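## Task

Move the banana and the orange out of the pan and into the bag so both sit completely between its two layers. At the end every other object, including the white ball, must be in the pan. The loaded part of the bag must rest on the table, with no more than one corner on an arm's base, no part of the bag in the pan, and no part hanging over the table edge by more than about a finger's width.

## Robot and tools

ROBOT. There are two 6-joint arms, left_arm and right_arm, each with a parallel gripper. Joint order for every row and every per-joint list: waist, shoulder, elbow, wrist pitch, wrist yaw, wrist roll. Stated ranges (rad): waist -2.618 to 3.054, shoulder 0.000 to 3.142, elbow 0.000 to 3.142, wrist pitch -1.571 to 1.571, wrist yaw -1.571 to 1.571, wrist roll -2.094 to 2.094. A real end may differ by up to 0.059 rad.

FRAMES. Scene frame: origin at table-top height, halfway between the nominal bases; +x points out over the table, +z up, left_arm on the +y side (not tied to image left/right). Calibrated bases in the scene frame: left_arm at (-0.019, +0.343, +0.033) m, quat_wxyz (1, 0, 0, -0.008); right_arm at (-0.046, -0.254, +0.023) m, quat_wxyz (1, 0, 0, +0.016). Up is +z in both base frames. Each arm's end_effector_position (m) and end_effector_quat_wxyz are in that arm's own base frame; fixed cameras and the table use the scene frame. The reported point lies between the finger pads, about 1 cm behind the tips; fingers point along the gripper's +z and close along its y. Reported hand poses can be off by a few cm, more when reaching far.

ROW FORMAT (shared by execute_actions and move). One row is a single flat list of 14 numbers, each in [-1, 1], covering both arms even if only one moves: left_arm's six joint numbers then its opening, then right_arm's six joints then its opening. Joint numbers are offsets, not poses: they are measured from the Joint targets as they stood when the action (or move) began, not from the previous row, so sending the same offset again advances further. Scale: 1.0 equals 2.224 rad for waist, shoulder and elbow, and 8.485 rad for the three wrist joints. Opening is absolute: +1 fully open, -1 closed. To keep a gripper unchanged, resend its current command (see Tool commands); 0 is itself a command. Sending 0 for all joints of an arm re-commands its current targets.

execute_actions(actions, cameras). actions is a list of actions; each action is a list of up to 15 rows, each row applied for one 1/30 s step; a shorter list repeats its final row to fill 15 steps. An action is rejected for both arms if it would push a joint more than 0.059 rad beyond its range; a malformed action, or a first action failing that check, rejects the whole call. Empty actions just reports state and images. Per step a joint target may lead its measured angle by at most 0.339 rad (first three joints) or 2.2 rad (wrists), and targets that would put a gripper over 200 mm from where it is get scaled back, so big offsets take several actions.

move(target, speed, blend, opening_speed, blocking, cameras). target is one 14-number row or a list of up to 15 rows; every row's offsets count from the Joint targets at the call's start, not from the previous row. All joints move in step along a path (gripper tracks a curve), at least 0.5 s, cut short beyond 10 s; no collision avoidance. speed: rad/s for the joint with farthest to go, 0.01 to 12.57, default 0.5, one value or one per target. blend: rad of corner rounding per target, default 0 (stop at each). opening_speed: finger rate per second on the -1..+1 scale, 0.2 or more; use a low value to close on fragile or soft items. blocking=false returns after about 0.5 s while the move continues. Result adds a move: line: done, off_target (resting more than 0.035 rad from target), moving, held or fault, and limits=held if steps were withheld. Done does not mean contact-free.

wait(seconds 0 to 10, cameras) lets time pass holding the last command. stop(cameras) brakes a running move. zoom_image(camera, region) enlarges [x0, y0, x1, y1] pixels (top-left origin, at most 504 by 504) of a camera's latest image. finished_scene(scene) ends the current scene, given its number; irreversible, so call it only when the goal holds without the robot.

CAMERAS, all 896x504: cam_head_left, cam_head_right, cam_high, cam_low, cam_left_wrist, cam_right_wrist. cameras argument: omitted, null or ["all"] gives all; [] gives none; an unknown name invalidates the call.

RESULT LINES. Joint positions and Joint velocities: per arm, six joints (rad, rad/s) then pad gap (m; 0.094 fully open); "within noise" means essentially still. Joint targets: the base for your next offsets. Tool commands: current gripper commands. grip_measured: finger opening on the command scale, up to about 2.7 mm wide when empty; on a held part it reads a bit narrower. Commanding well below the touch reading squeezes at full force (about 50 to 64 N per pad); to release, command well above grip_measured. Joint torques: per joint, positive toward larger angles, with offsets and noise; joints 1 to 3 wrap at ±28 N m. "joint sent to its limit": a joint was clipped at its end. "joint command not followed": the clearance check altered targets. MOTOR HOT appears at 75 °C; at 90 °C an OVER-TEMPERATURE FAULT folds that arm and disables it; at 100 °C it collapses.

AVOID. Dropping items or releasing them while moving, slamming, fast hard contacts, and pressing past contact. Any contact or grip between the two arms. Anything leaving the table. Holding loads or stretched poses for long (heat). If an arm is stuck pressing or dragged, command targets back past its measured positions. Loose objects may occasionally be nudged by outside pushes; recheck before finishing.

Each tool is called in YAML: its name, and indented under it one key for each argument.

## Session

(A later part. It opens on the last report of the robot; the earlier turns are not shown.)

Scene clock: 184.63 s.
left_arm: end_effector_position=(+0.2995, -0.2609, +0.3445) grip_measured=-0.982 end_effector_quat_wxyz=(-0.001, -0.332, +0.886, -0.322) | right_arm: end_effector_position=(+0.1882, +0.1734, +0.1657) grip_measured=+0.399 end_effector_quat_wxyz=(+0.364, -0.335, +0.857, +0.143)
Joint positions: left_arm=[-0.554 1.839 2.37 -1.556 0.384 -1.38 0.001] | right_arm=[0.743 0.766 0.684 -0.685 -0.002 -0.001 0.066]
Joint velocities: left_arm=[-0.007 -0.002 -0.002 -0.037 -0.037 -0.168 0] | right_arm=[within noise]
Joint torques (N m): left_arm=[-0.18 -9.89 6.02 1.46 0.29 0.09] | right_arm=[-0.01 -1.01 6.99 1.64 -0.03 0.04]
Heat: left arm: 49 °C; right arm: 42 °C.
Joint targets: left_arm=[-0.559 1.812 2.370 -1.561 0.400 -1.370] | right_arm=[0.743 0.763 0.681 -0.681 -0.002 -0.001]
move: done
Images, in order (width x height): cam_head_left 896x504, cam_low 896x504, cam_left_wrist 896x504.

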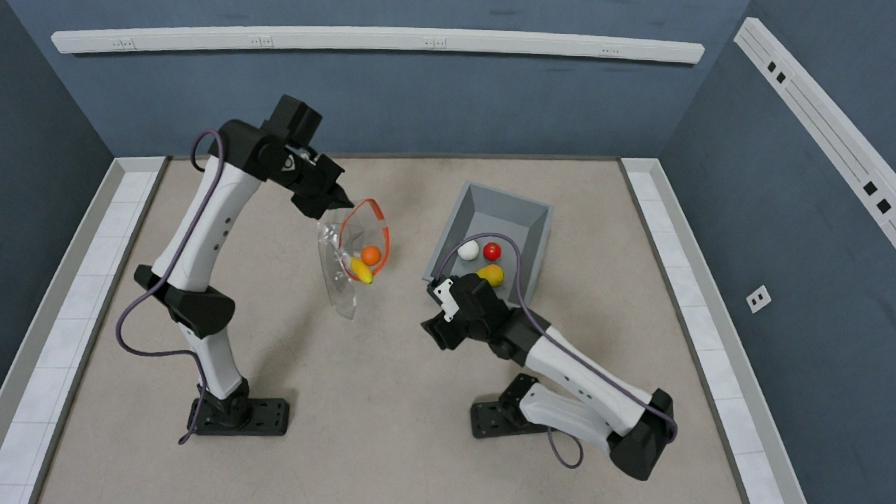

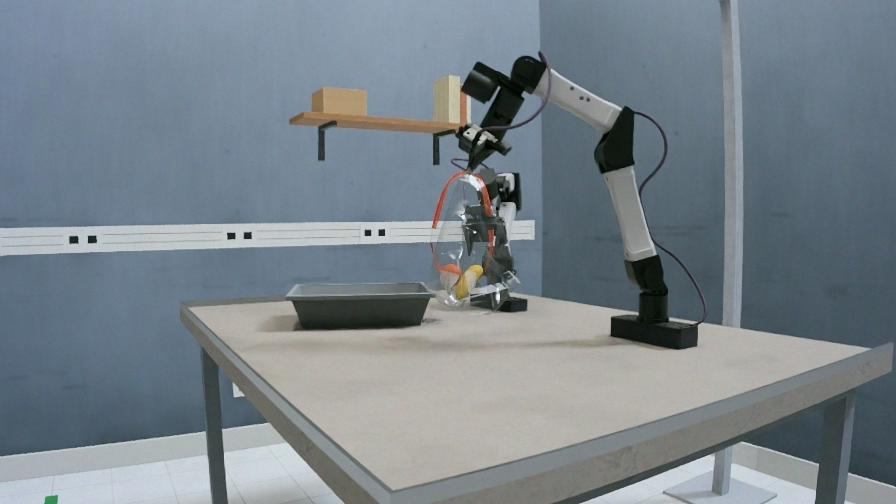

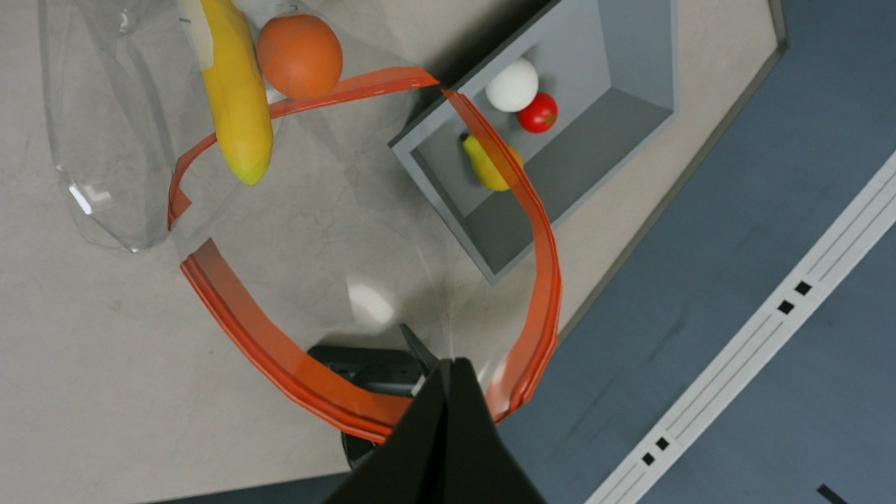

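move:
  target: [0,0.1295,0.009,0.0,0,0,-1,0,0,0,0,0,0,0.2]
  speed: 0.08
  cameras: ["cam_left_wrist","cam_head_left","cam_right_wrist"]

zoom_image:
  camera: "cam_head_left"
  region: [280, 190, 440, 350]

Scene clock: 188.97 s.
left_arm: end_effector_position=(+0.3378, -0.2846, +0.2472) grip_measured=-0.982 end_effector_quat_wxyz=(-0.072, -0.363, +0.900, -0.228) | right_arm: end_effector_position=(+0.1882, +0.1734, +0.1657) grip_measured=+0.201 end_effector_quat_wxyz=(+0.364, -0.335, +0.857, +0.143)
Joint positions: left_arm=[-0.554 2.084 2.37 -1.556 0.384 -1.38 0.001] | right_arm=[0.743 0.766 0.684 -0.685 -0.002 -0.001 0.056]
Joint velocities: within noise
Joint torques (N m): left_arm=[-0.18 -9.09 8.57 0.96 0.31 0.07] | right_arm=[0.02 -0.99 7.01 1.64 -0.03 0.04]
Heat: left arm: 48 °C; right arm: 40 °C.
Joint targets: left_arm=[-0.559 2.100 2.390 -1.561 0.400 -1.370] | right_arm=[0.743 0.763 0.681 -0.681 -0.002 -0.001]
move: done
Images, in order (width x height): cam_head_left 896x504, cam_left_wrist 896x504, cam_right_wrist 896x504.

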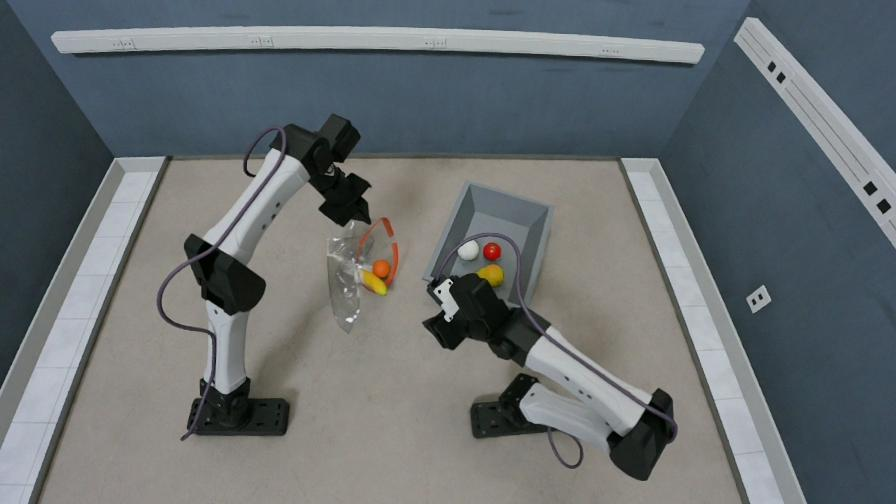

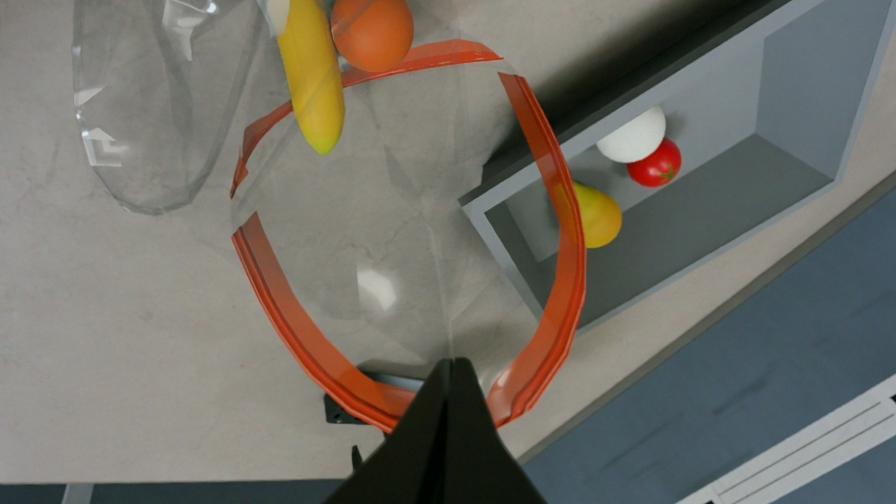

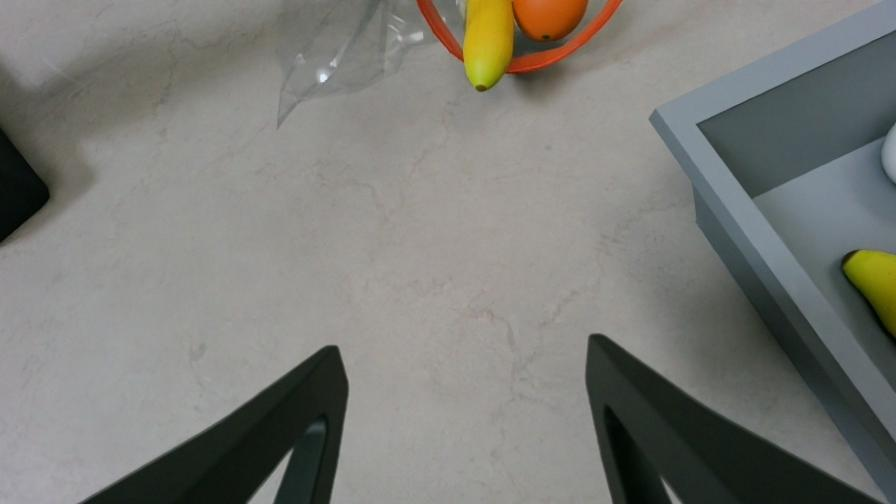

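Scaled by 3.150 from the camera's 896x504 image, which has a finer 1280x720 frame.

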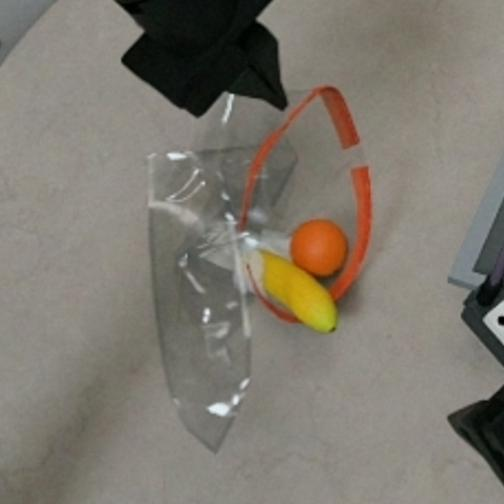

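move:
  target: [0,0,0,0,0,0,-1,-0.0193,0.4236,0.0175,0.1290,0,0,0.1]
  speed: 0.7
  cameras: ["cam_right_wrist","cam_left_wrist","cam_low"]

zoom_image:
  camera: "cam_low"
  region: [330, 200, 570, 390]

Scene clock: 191.63 s.
left_arm: end_effector_position=(+0.3378, -0.2846, +0.2472) grip_measured=-0.982 end_effector_quat_wxyz=(-0.072, -0.363, +0.900, -0.228) | right_arm: end_effector_position=(+0.3322, +0.2845, +0.0601) grip_measured=+0.101 end_effector_quat_wxyz=(+0.433, -0.308, +0.832, +0.161)
Joint positions: left_arm=[-0.554 2.084 2.37 -1.556 0.384 -1.38 0.001] | right_arm=[0.707 1.698 0.696 0.392 -0.002 -0.001 0.052]
Joint velocities: within noise
Joint torques (N m): left_arm=[-0.17 -9.07 8.54 0.97 0.31 0.07] | right_arm=[-0.69 -6.38 8.29 2 -0.02 0.04]
Heat: left arm: 48 °C; right arm: 40 °C.
Joint targets: left_arm=[-0.559 2.100 2.390 -1.561 0.400 -1.370] | right_arm=[0.700 1.705 0.720 0.413 -0.002 -0.001]
move: done
Images, in order (width x height): cam_low 896x504, cam_left_wrist 896x504, cam_right_wrist 896x504.

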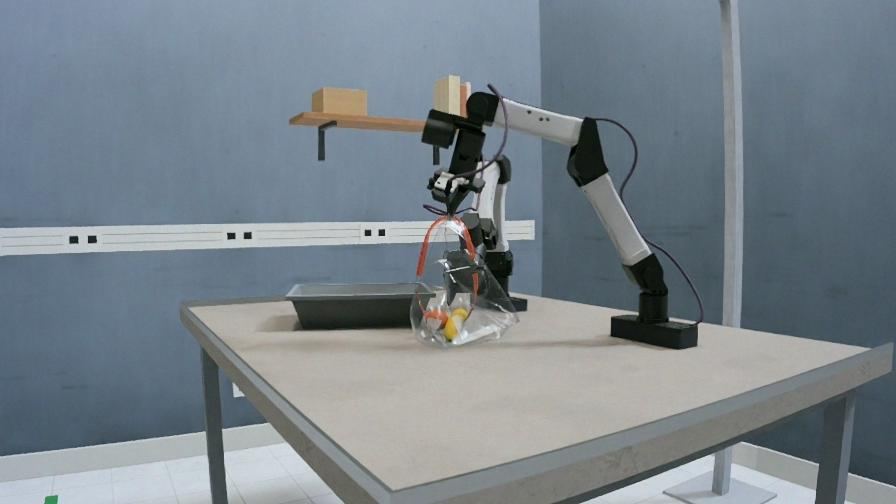

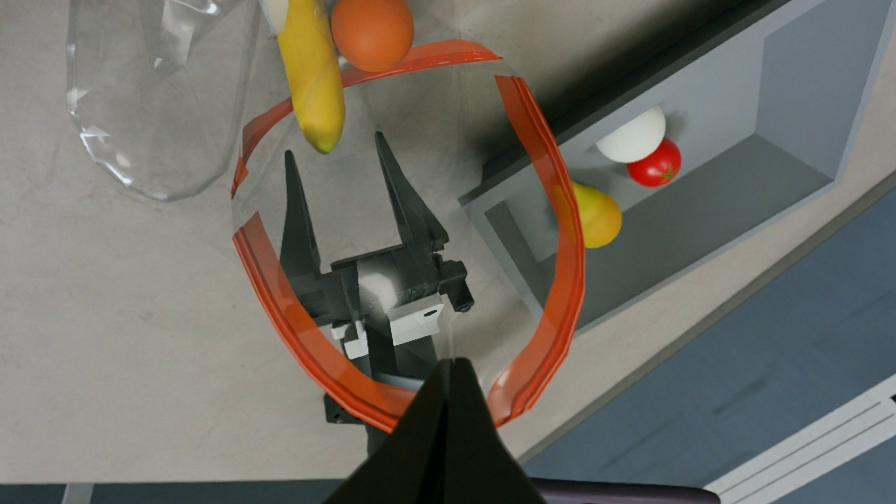

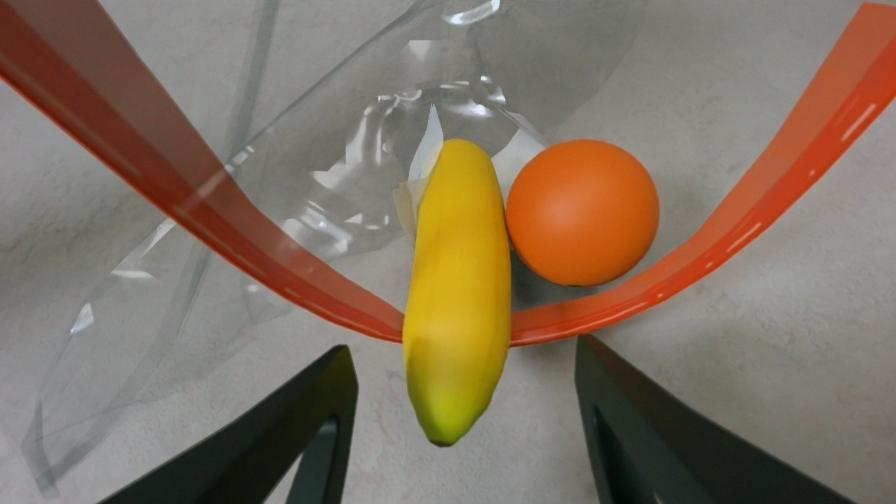

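Scaled by 2.100 from the camera's 896x504 image, which has a finer 1280x720 frame.

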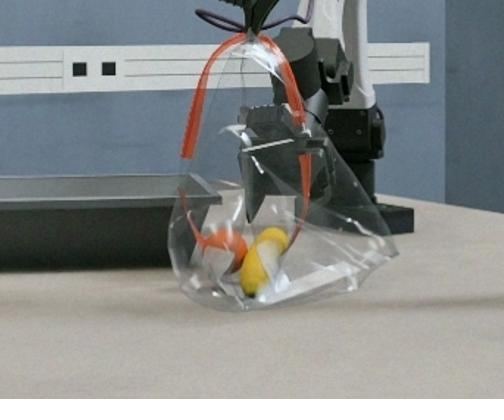

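wait:
  seconds: 0.1

Scene clock: 193.17 s.
left_arm: end_effector_position=(+0.3378, -0.2846, +0.2472) grip_measured=-0.982 end_effector_quat_wxyz=(-0.072, -0.363, +0.900, -0.228) | right_arm: end_effector_position=(+0.3323, +0.2846, +0.0602) grip_measured=+0.101 end_effector_quat_wxyz=(+0.433, -0.308, +0.832, +0.161)
Joint positions: left_arm=[-0.554 2.084 2.37 -1.556 0.384 -1.38 0.001] | right_arm=[0.707 1.698 0.696 0.393 -0.002 -0.001 0.052]
Joint velocities: within noise
Joint torques (N m): left_arm=[-0.17 -9.11 8.57 0.96 0.31 0.07] | right_arm=[-0.68 -6.39 8.28 1.97 -0.03 0.04]
Heat: left arm: 48 °C; right arm: 40 °C.
Joint targets: left_arm=[-0.559 2.100 2.390 -1.561 0.400 -1.370] | right_arm=[0.700 1.705 0.720 0.413 -0.002 -0.001]
Tool commands: left_gripper/opening=-1.0 right_gripper/opening=+0.1
wait: 0.10 s; at rest from the start

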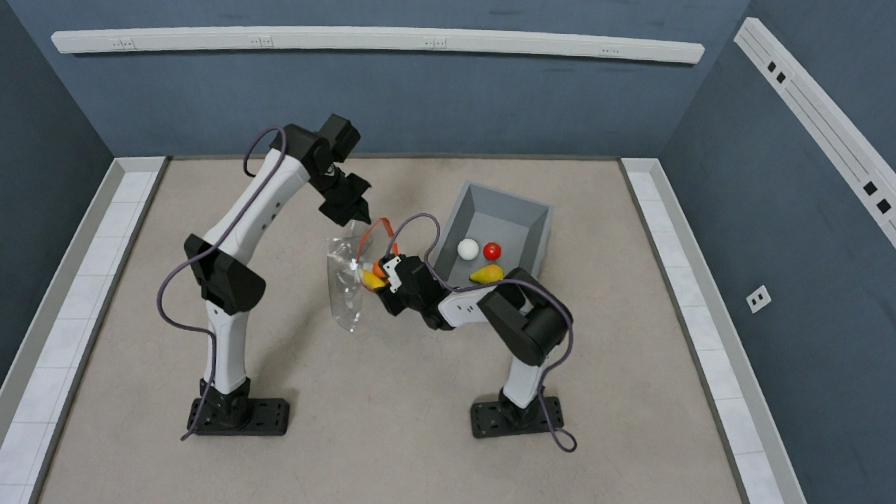

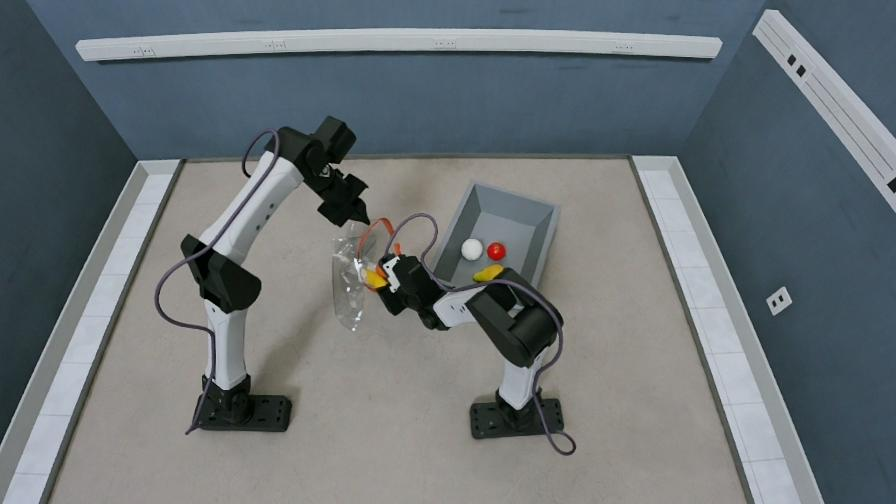

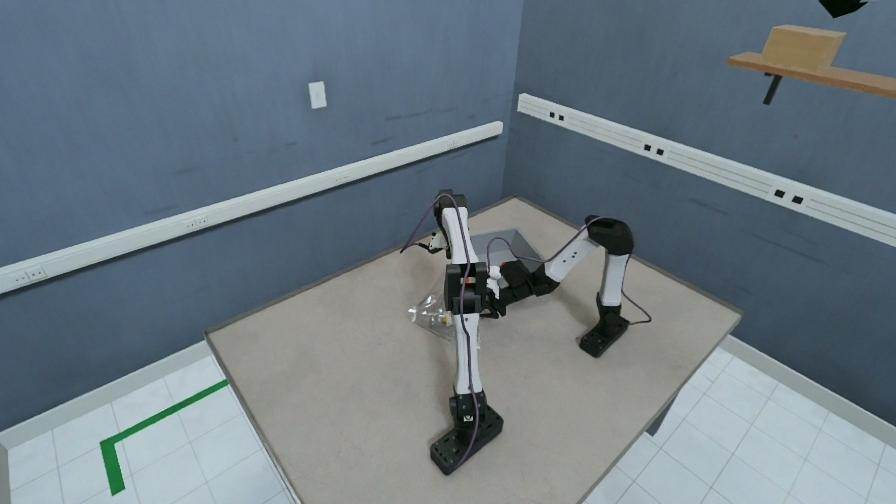

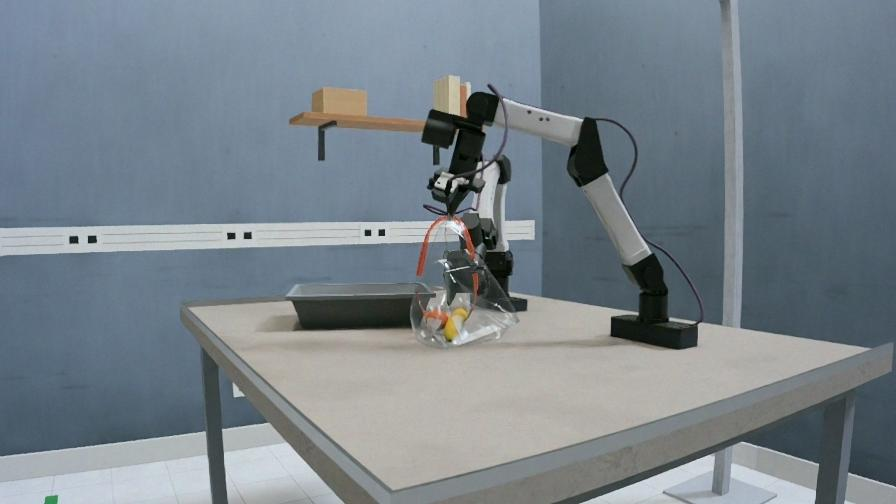

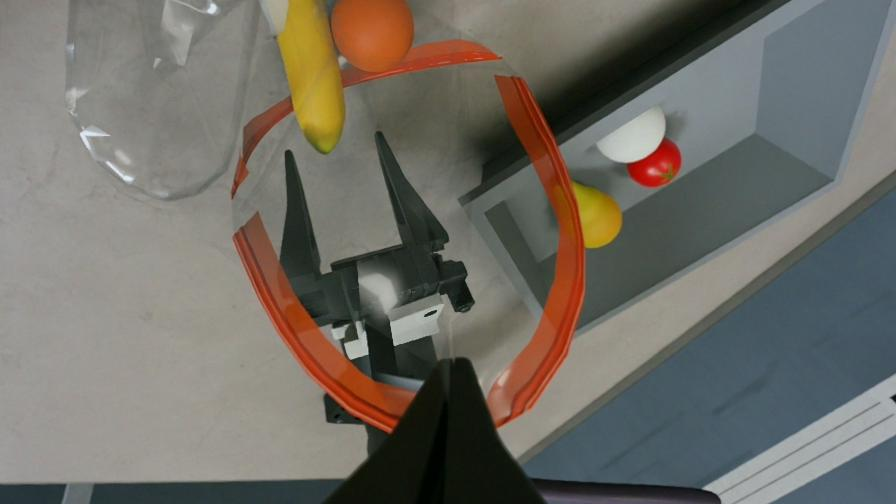

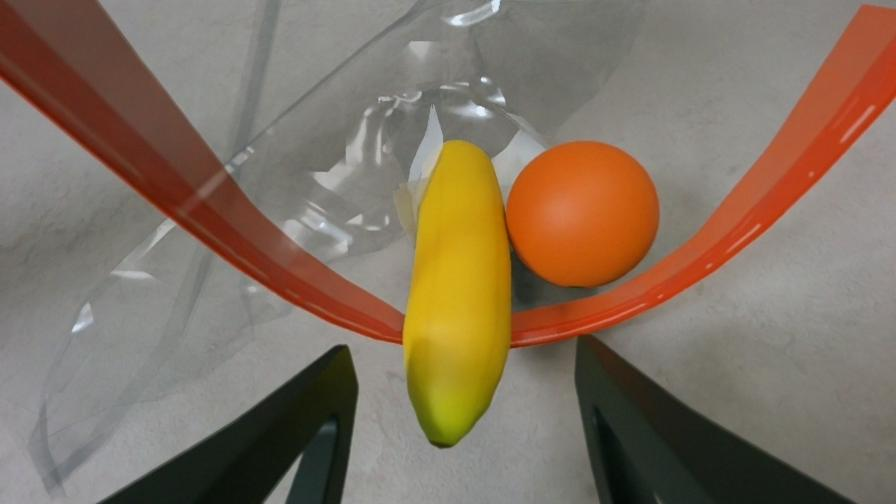

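move:
  target: [0,0,0,0,0,0,-1,0,0.1032,-0.0252,0.0453,0,0,0.1]
  speed: 0.4
  cameras: ["cam_right_wrist","cam_left_wrist"]

Scene clock: 195.33 s.
left_arm: end_effector_position=(+0.3378, -0.2846, +0.2472) grip_measured=-0.982 end_effector_quat_wxyz=(-0.072, -0.363, +0.900, -0.228) | right_arm: end_effector_position=(+0.3508, +0.3004, +0.0326) grip_measured=+0.101 end_effector_quat_wxyz=(+0.486, -0.297, +0.802, +0.180)
Joint positions: left_arm=[-0.554 2.084 2.37 -1.556 0.384 -1.38 0.001] | right_arm=[0.707 1.924 0.667 0.776 -0.002 -0.001 0.052]
Joint velocities: within noise
Joint torques (N m): left_arm=[-0.13 -9.05 8.57 0.96 0.31 0.08] | right_arm=[-0.69 -6.99 4.64 2.07 -0.03 0.04]
Heat: left arm: 48 °C; right arm: 40 °C.
Joint targets: left_arm=[-0.559 2.100 2.390 -1.561 0.400 -1.370] | right_arm=[0.700 1.935 0.664 0.797 -0.002 -0.001]
move: done
Images, in order (width x height): cam_left_wrist 896x504, cam_right_wrist 896x504.

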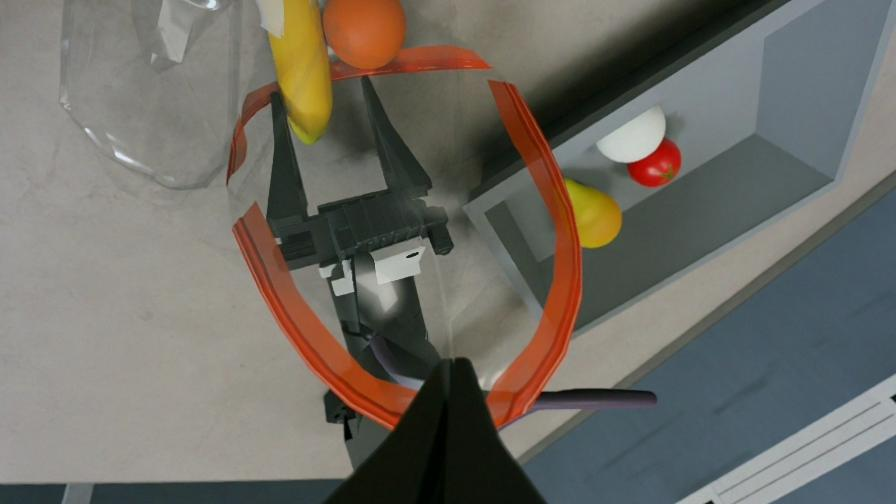

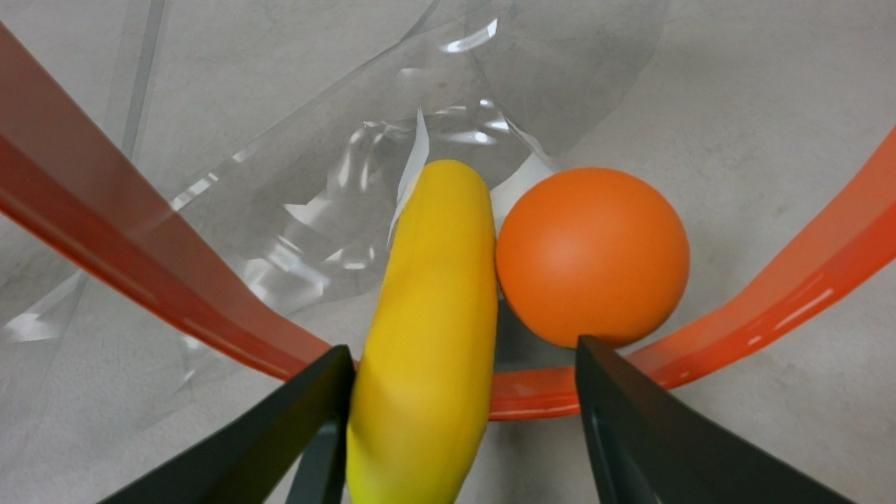

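move:
  target: [0,0,0,0,0,0,-1,0.009,0.003,0,0,0,0,-0.5]
  opening_speed: 0.5
  cameras: ["cam_right_wrist","cam_left_wrist"]

Scene clock: 197.13 s.
left_arm: end_effector_position=(+0.3378, -0.2846, +0.2472) grip_measured=-0.982 end_effector_quat_wxyz=(-0.072, -0.363, +0.900, -0.228) | right_arm: end_effector_position=(+0.3490, +0.3023, +0.0308) grip_measured=-0.492 end_effector_quat_wxyz=(+0.484, -0.300, +0.802, +0.181)
Joint positions: left_arm=[-0.554 2.084 2.37 -1.556 0.384 -1.38 0.001] | right_arm=[0.713 1.93 0.667 0.778 -0.002 -0.001 0.024]
Joint velocities: within noise
Joint torques (N m): left_arm=[-0.2 -9.09 8.61 0.95 0.31 0.08] | right_arm=[0.69 -6.87 4.64 2.02 -0.03 0.04]
Heat: left arm: 48 °C; right arm: 40 °C.
Joint targets: left_arm=[-0.559 2.100 2.390 -1.561 0.400 -1.370] | right_arm=[0.720 1.942 0.664 0.798 -0.002 -0.001]
move: done
Images, in order (width x height): cam_left_wrist 896x504, cam_right_wrist 896x504.

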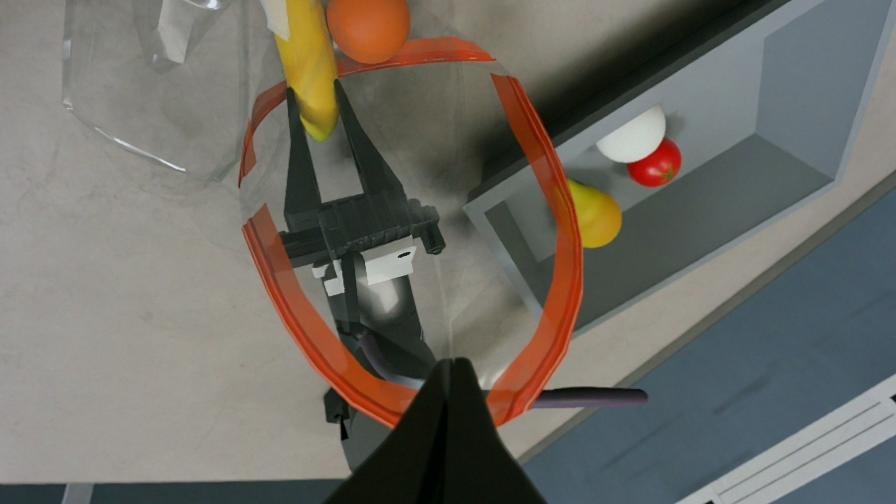

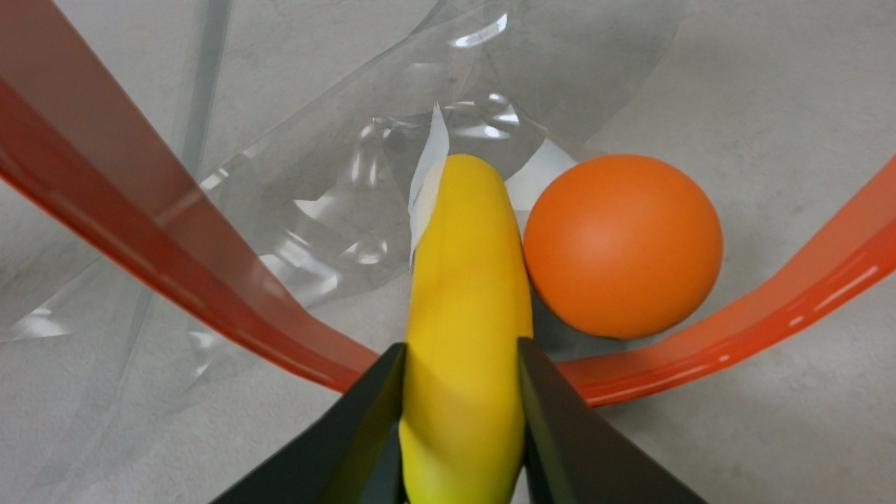

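move:
  target:
    - [0,0,0,0,0,0,-1,0,0,0,0,0,0,-0.62]
    - [0,0,0,0,0,0,-1,0,-0.0582,0.045,-0.0263,0,0,-0.62]
  opening_speed: 0.5
  speed: 0.25

Scene clock: 199.60 s.
left_arm: end_effector_position=(+0.3378, -0.2846, +0.2472) grip_measured=-0.982 end_effector_quat_wxyz=(-0.072, -0.363, +0.900, -0.228) | right_arm: end_effector_position=(+0.3528, +0.3056, +0.0487) grip_measured=-0.499 end_effector_quat_wxyz=(+0.462, -0.304, +0.815, +0.173)
Joint positions: left_arm=[-0.554 2.084 2.37 -1.556 0.384 -1.38 0.001] | right_arm=[0.713 1.85 0.742 0.568 -0.002 -0.001 0.024]
Joint velocities: within noise
Joint torques (N m): left_arm=[-0.23 -9.09 8.61 0.97 0.31 0.08] | right_arm=[0.72 -11.22 7.68 1.91 -0.03 0.04]
Heat: left arm: 48 °C; right arm: 40 °C.
Joint targets: left_arm=[-0.559 2.100 2.390 -1.561 0.400 -1.370] | right_arm=[0.720 1.812 0.764 0.574 -0.002 -0.001]
move: off_target (right_arm); right_arm: the shoulder is farthest, 0.037 rad from its target

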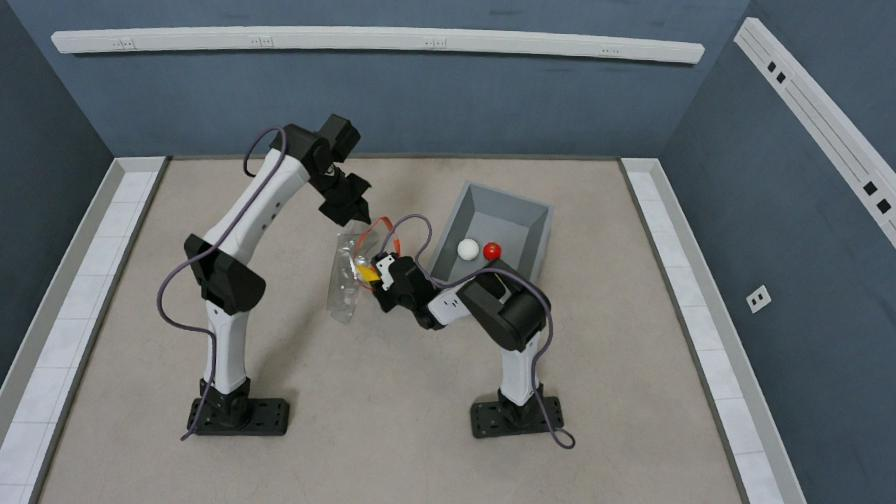

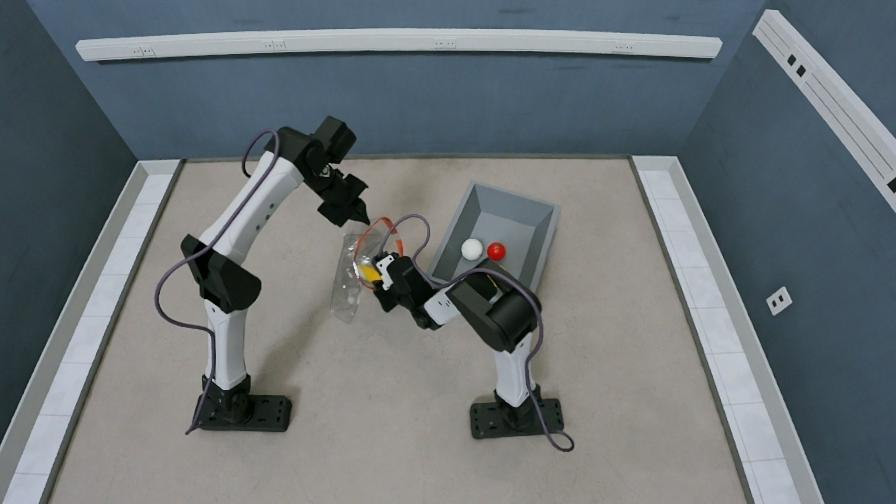

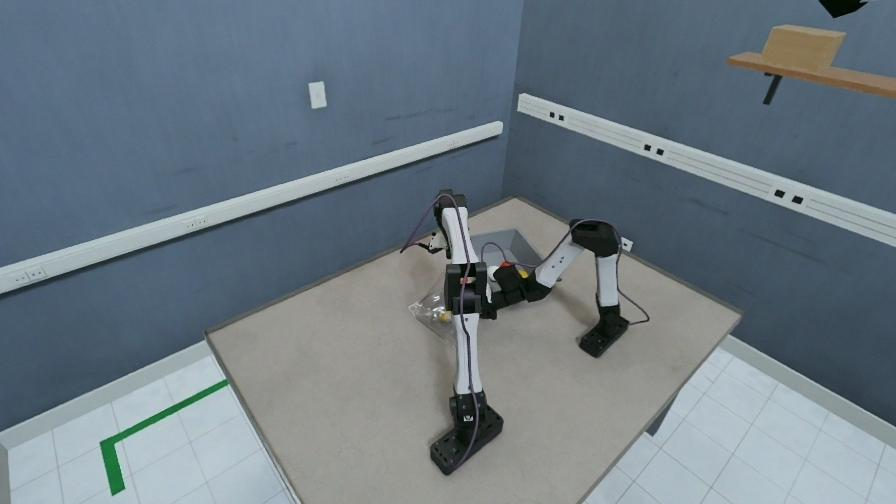

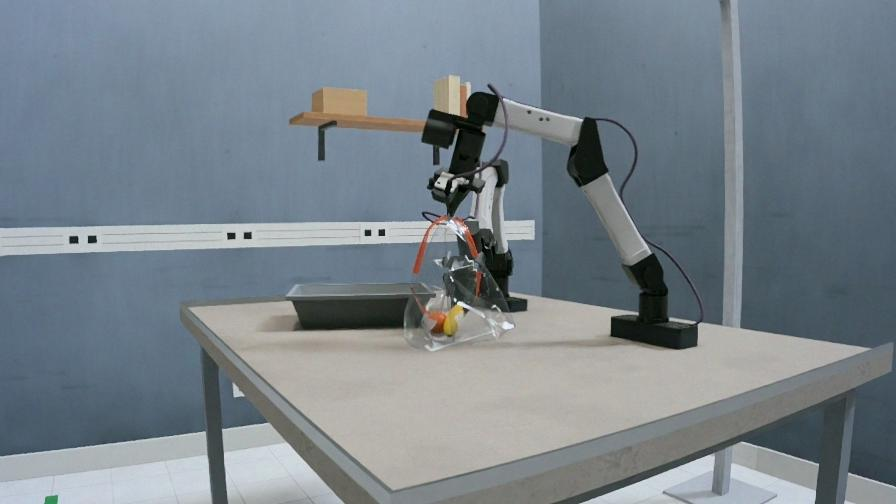

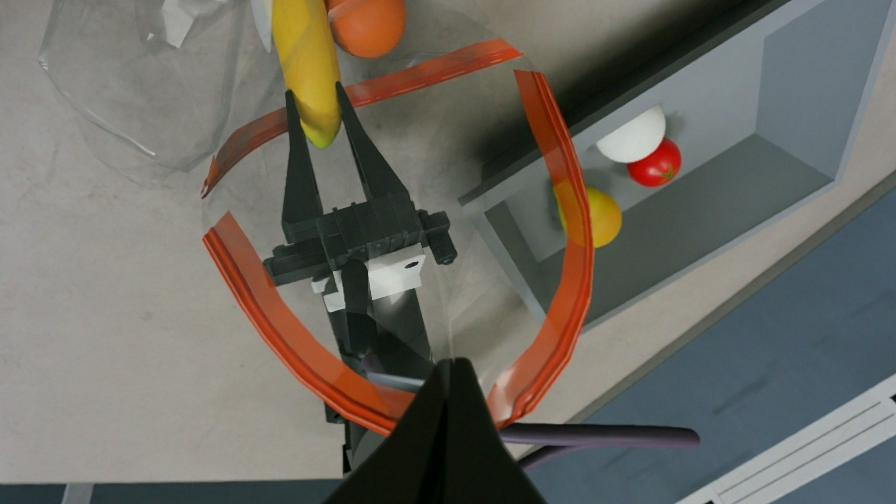

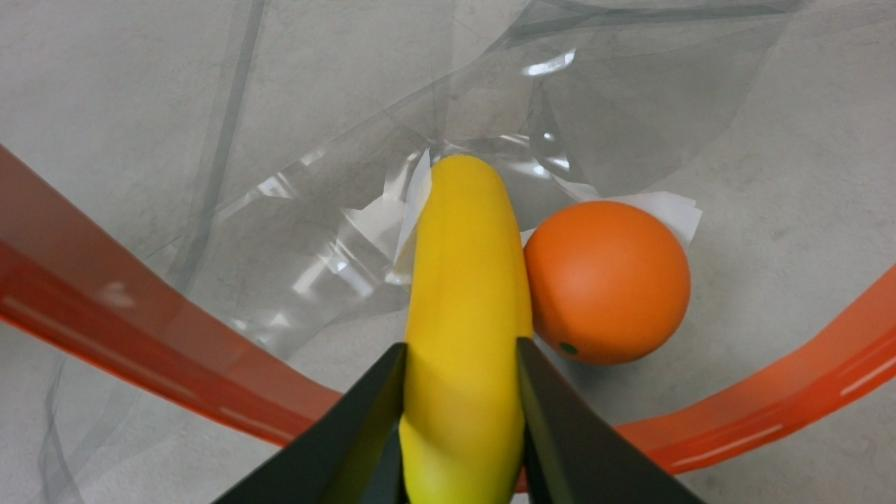

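move:
  target: [0,0,0,0,0,0,-1,0,0.179,0.2495,-0.0125,0,0,-0.62]
  speed: 0.3

Scene clock: 202.20 s.
left_arm: end_effector_position=(+0.3378, -0.2846, +0.2472) grip_measured=-0.982 end_effector_quat_wxyz=(-0.072, -0.363, +0.900, -0.228) | right_arm: end_effector_position=(+0.4497, +0.3894, +0.0656) grip_measured=-0.499 end_effector_quat_wxyz=(+0.500, -0.296, +0.792, +0.187)
Joint positions: left_arm=[-0.554 2.084 2.37 -1.556 0.384 -1.38 0.001] | right_arm=[0.713 2.197 1.29 0.461 -0.002 -0.001 0.024]
Joint velocities: within noise
Joint torques (N m): left_arm=[-0.18 -9.09 8.58 0.96 0.31 0.08] | right_arm=[0.72 -10.29 9.14 1.91 -0.03 0.04]
Heat: left arm: 48 °C; right arm: 41 °C.
Joint targets: left_arm=[-0.559 2.100 2.390 -1.561 0.400 -1.370] | right_arm=[0.720 2.211 1.319 0.468 -0.002 -0.001]
move: done

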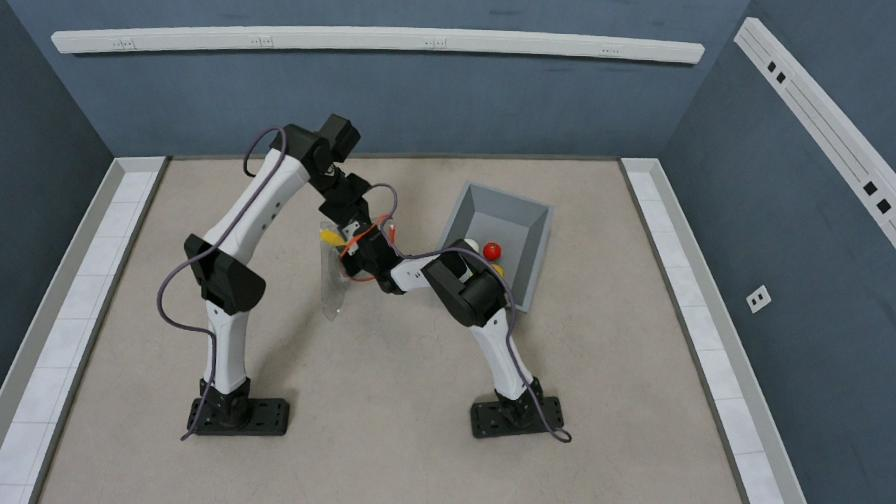

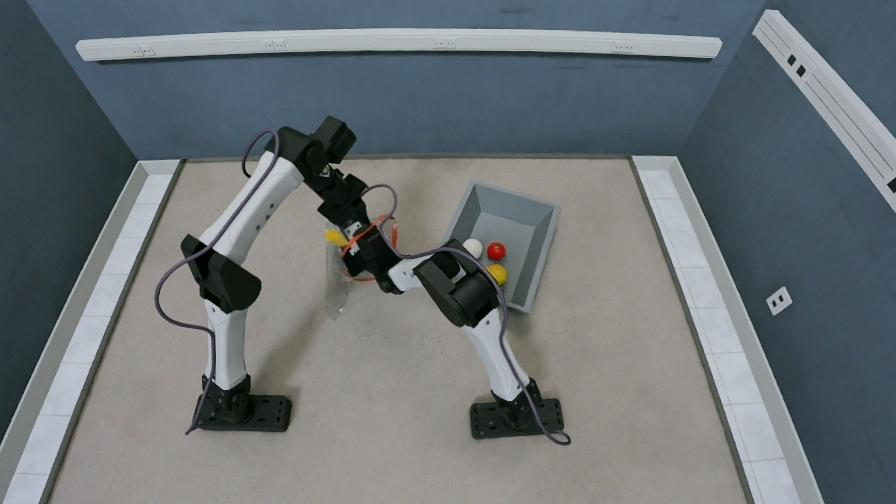

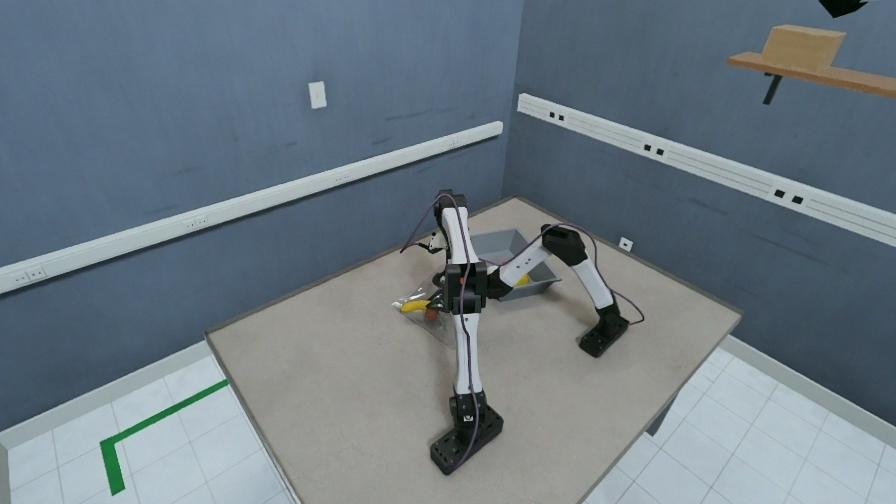

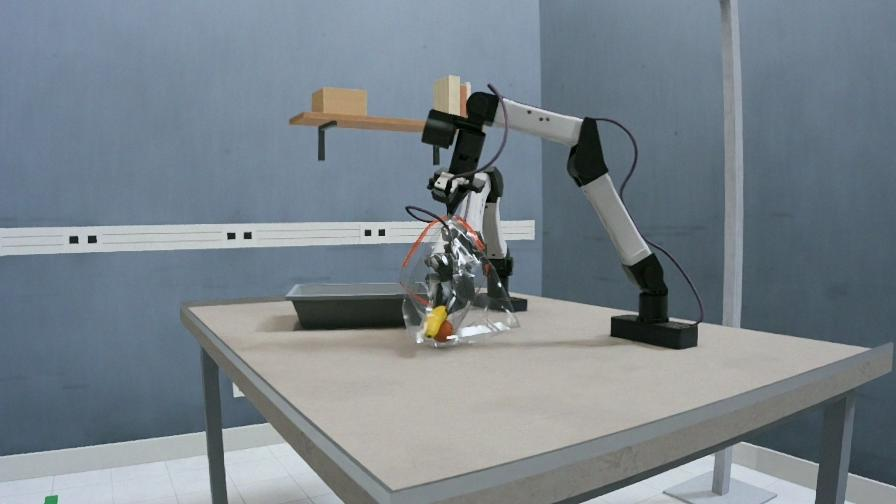

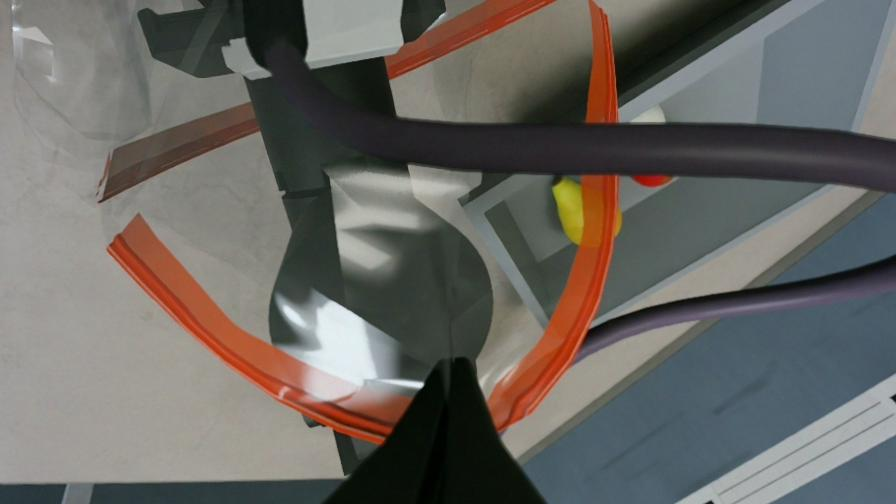

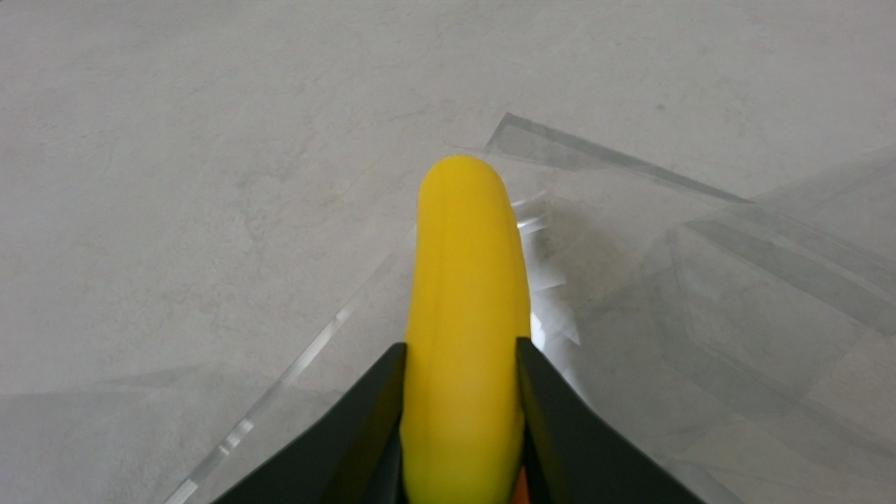

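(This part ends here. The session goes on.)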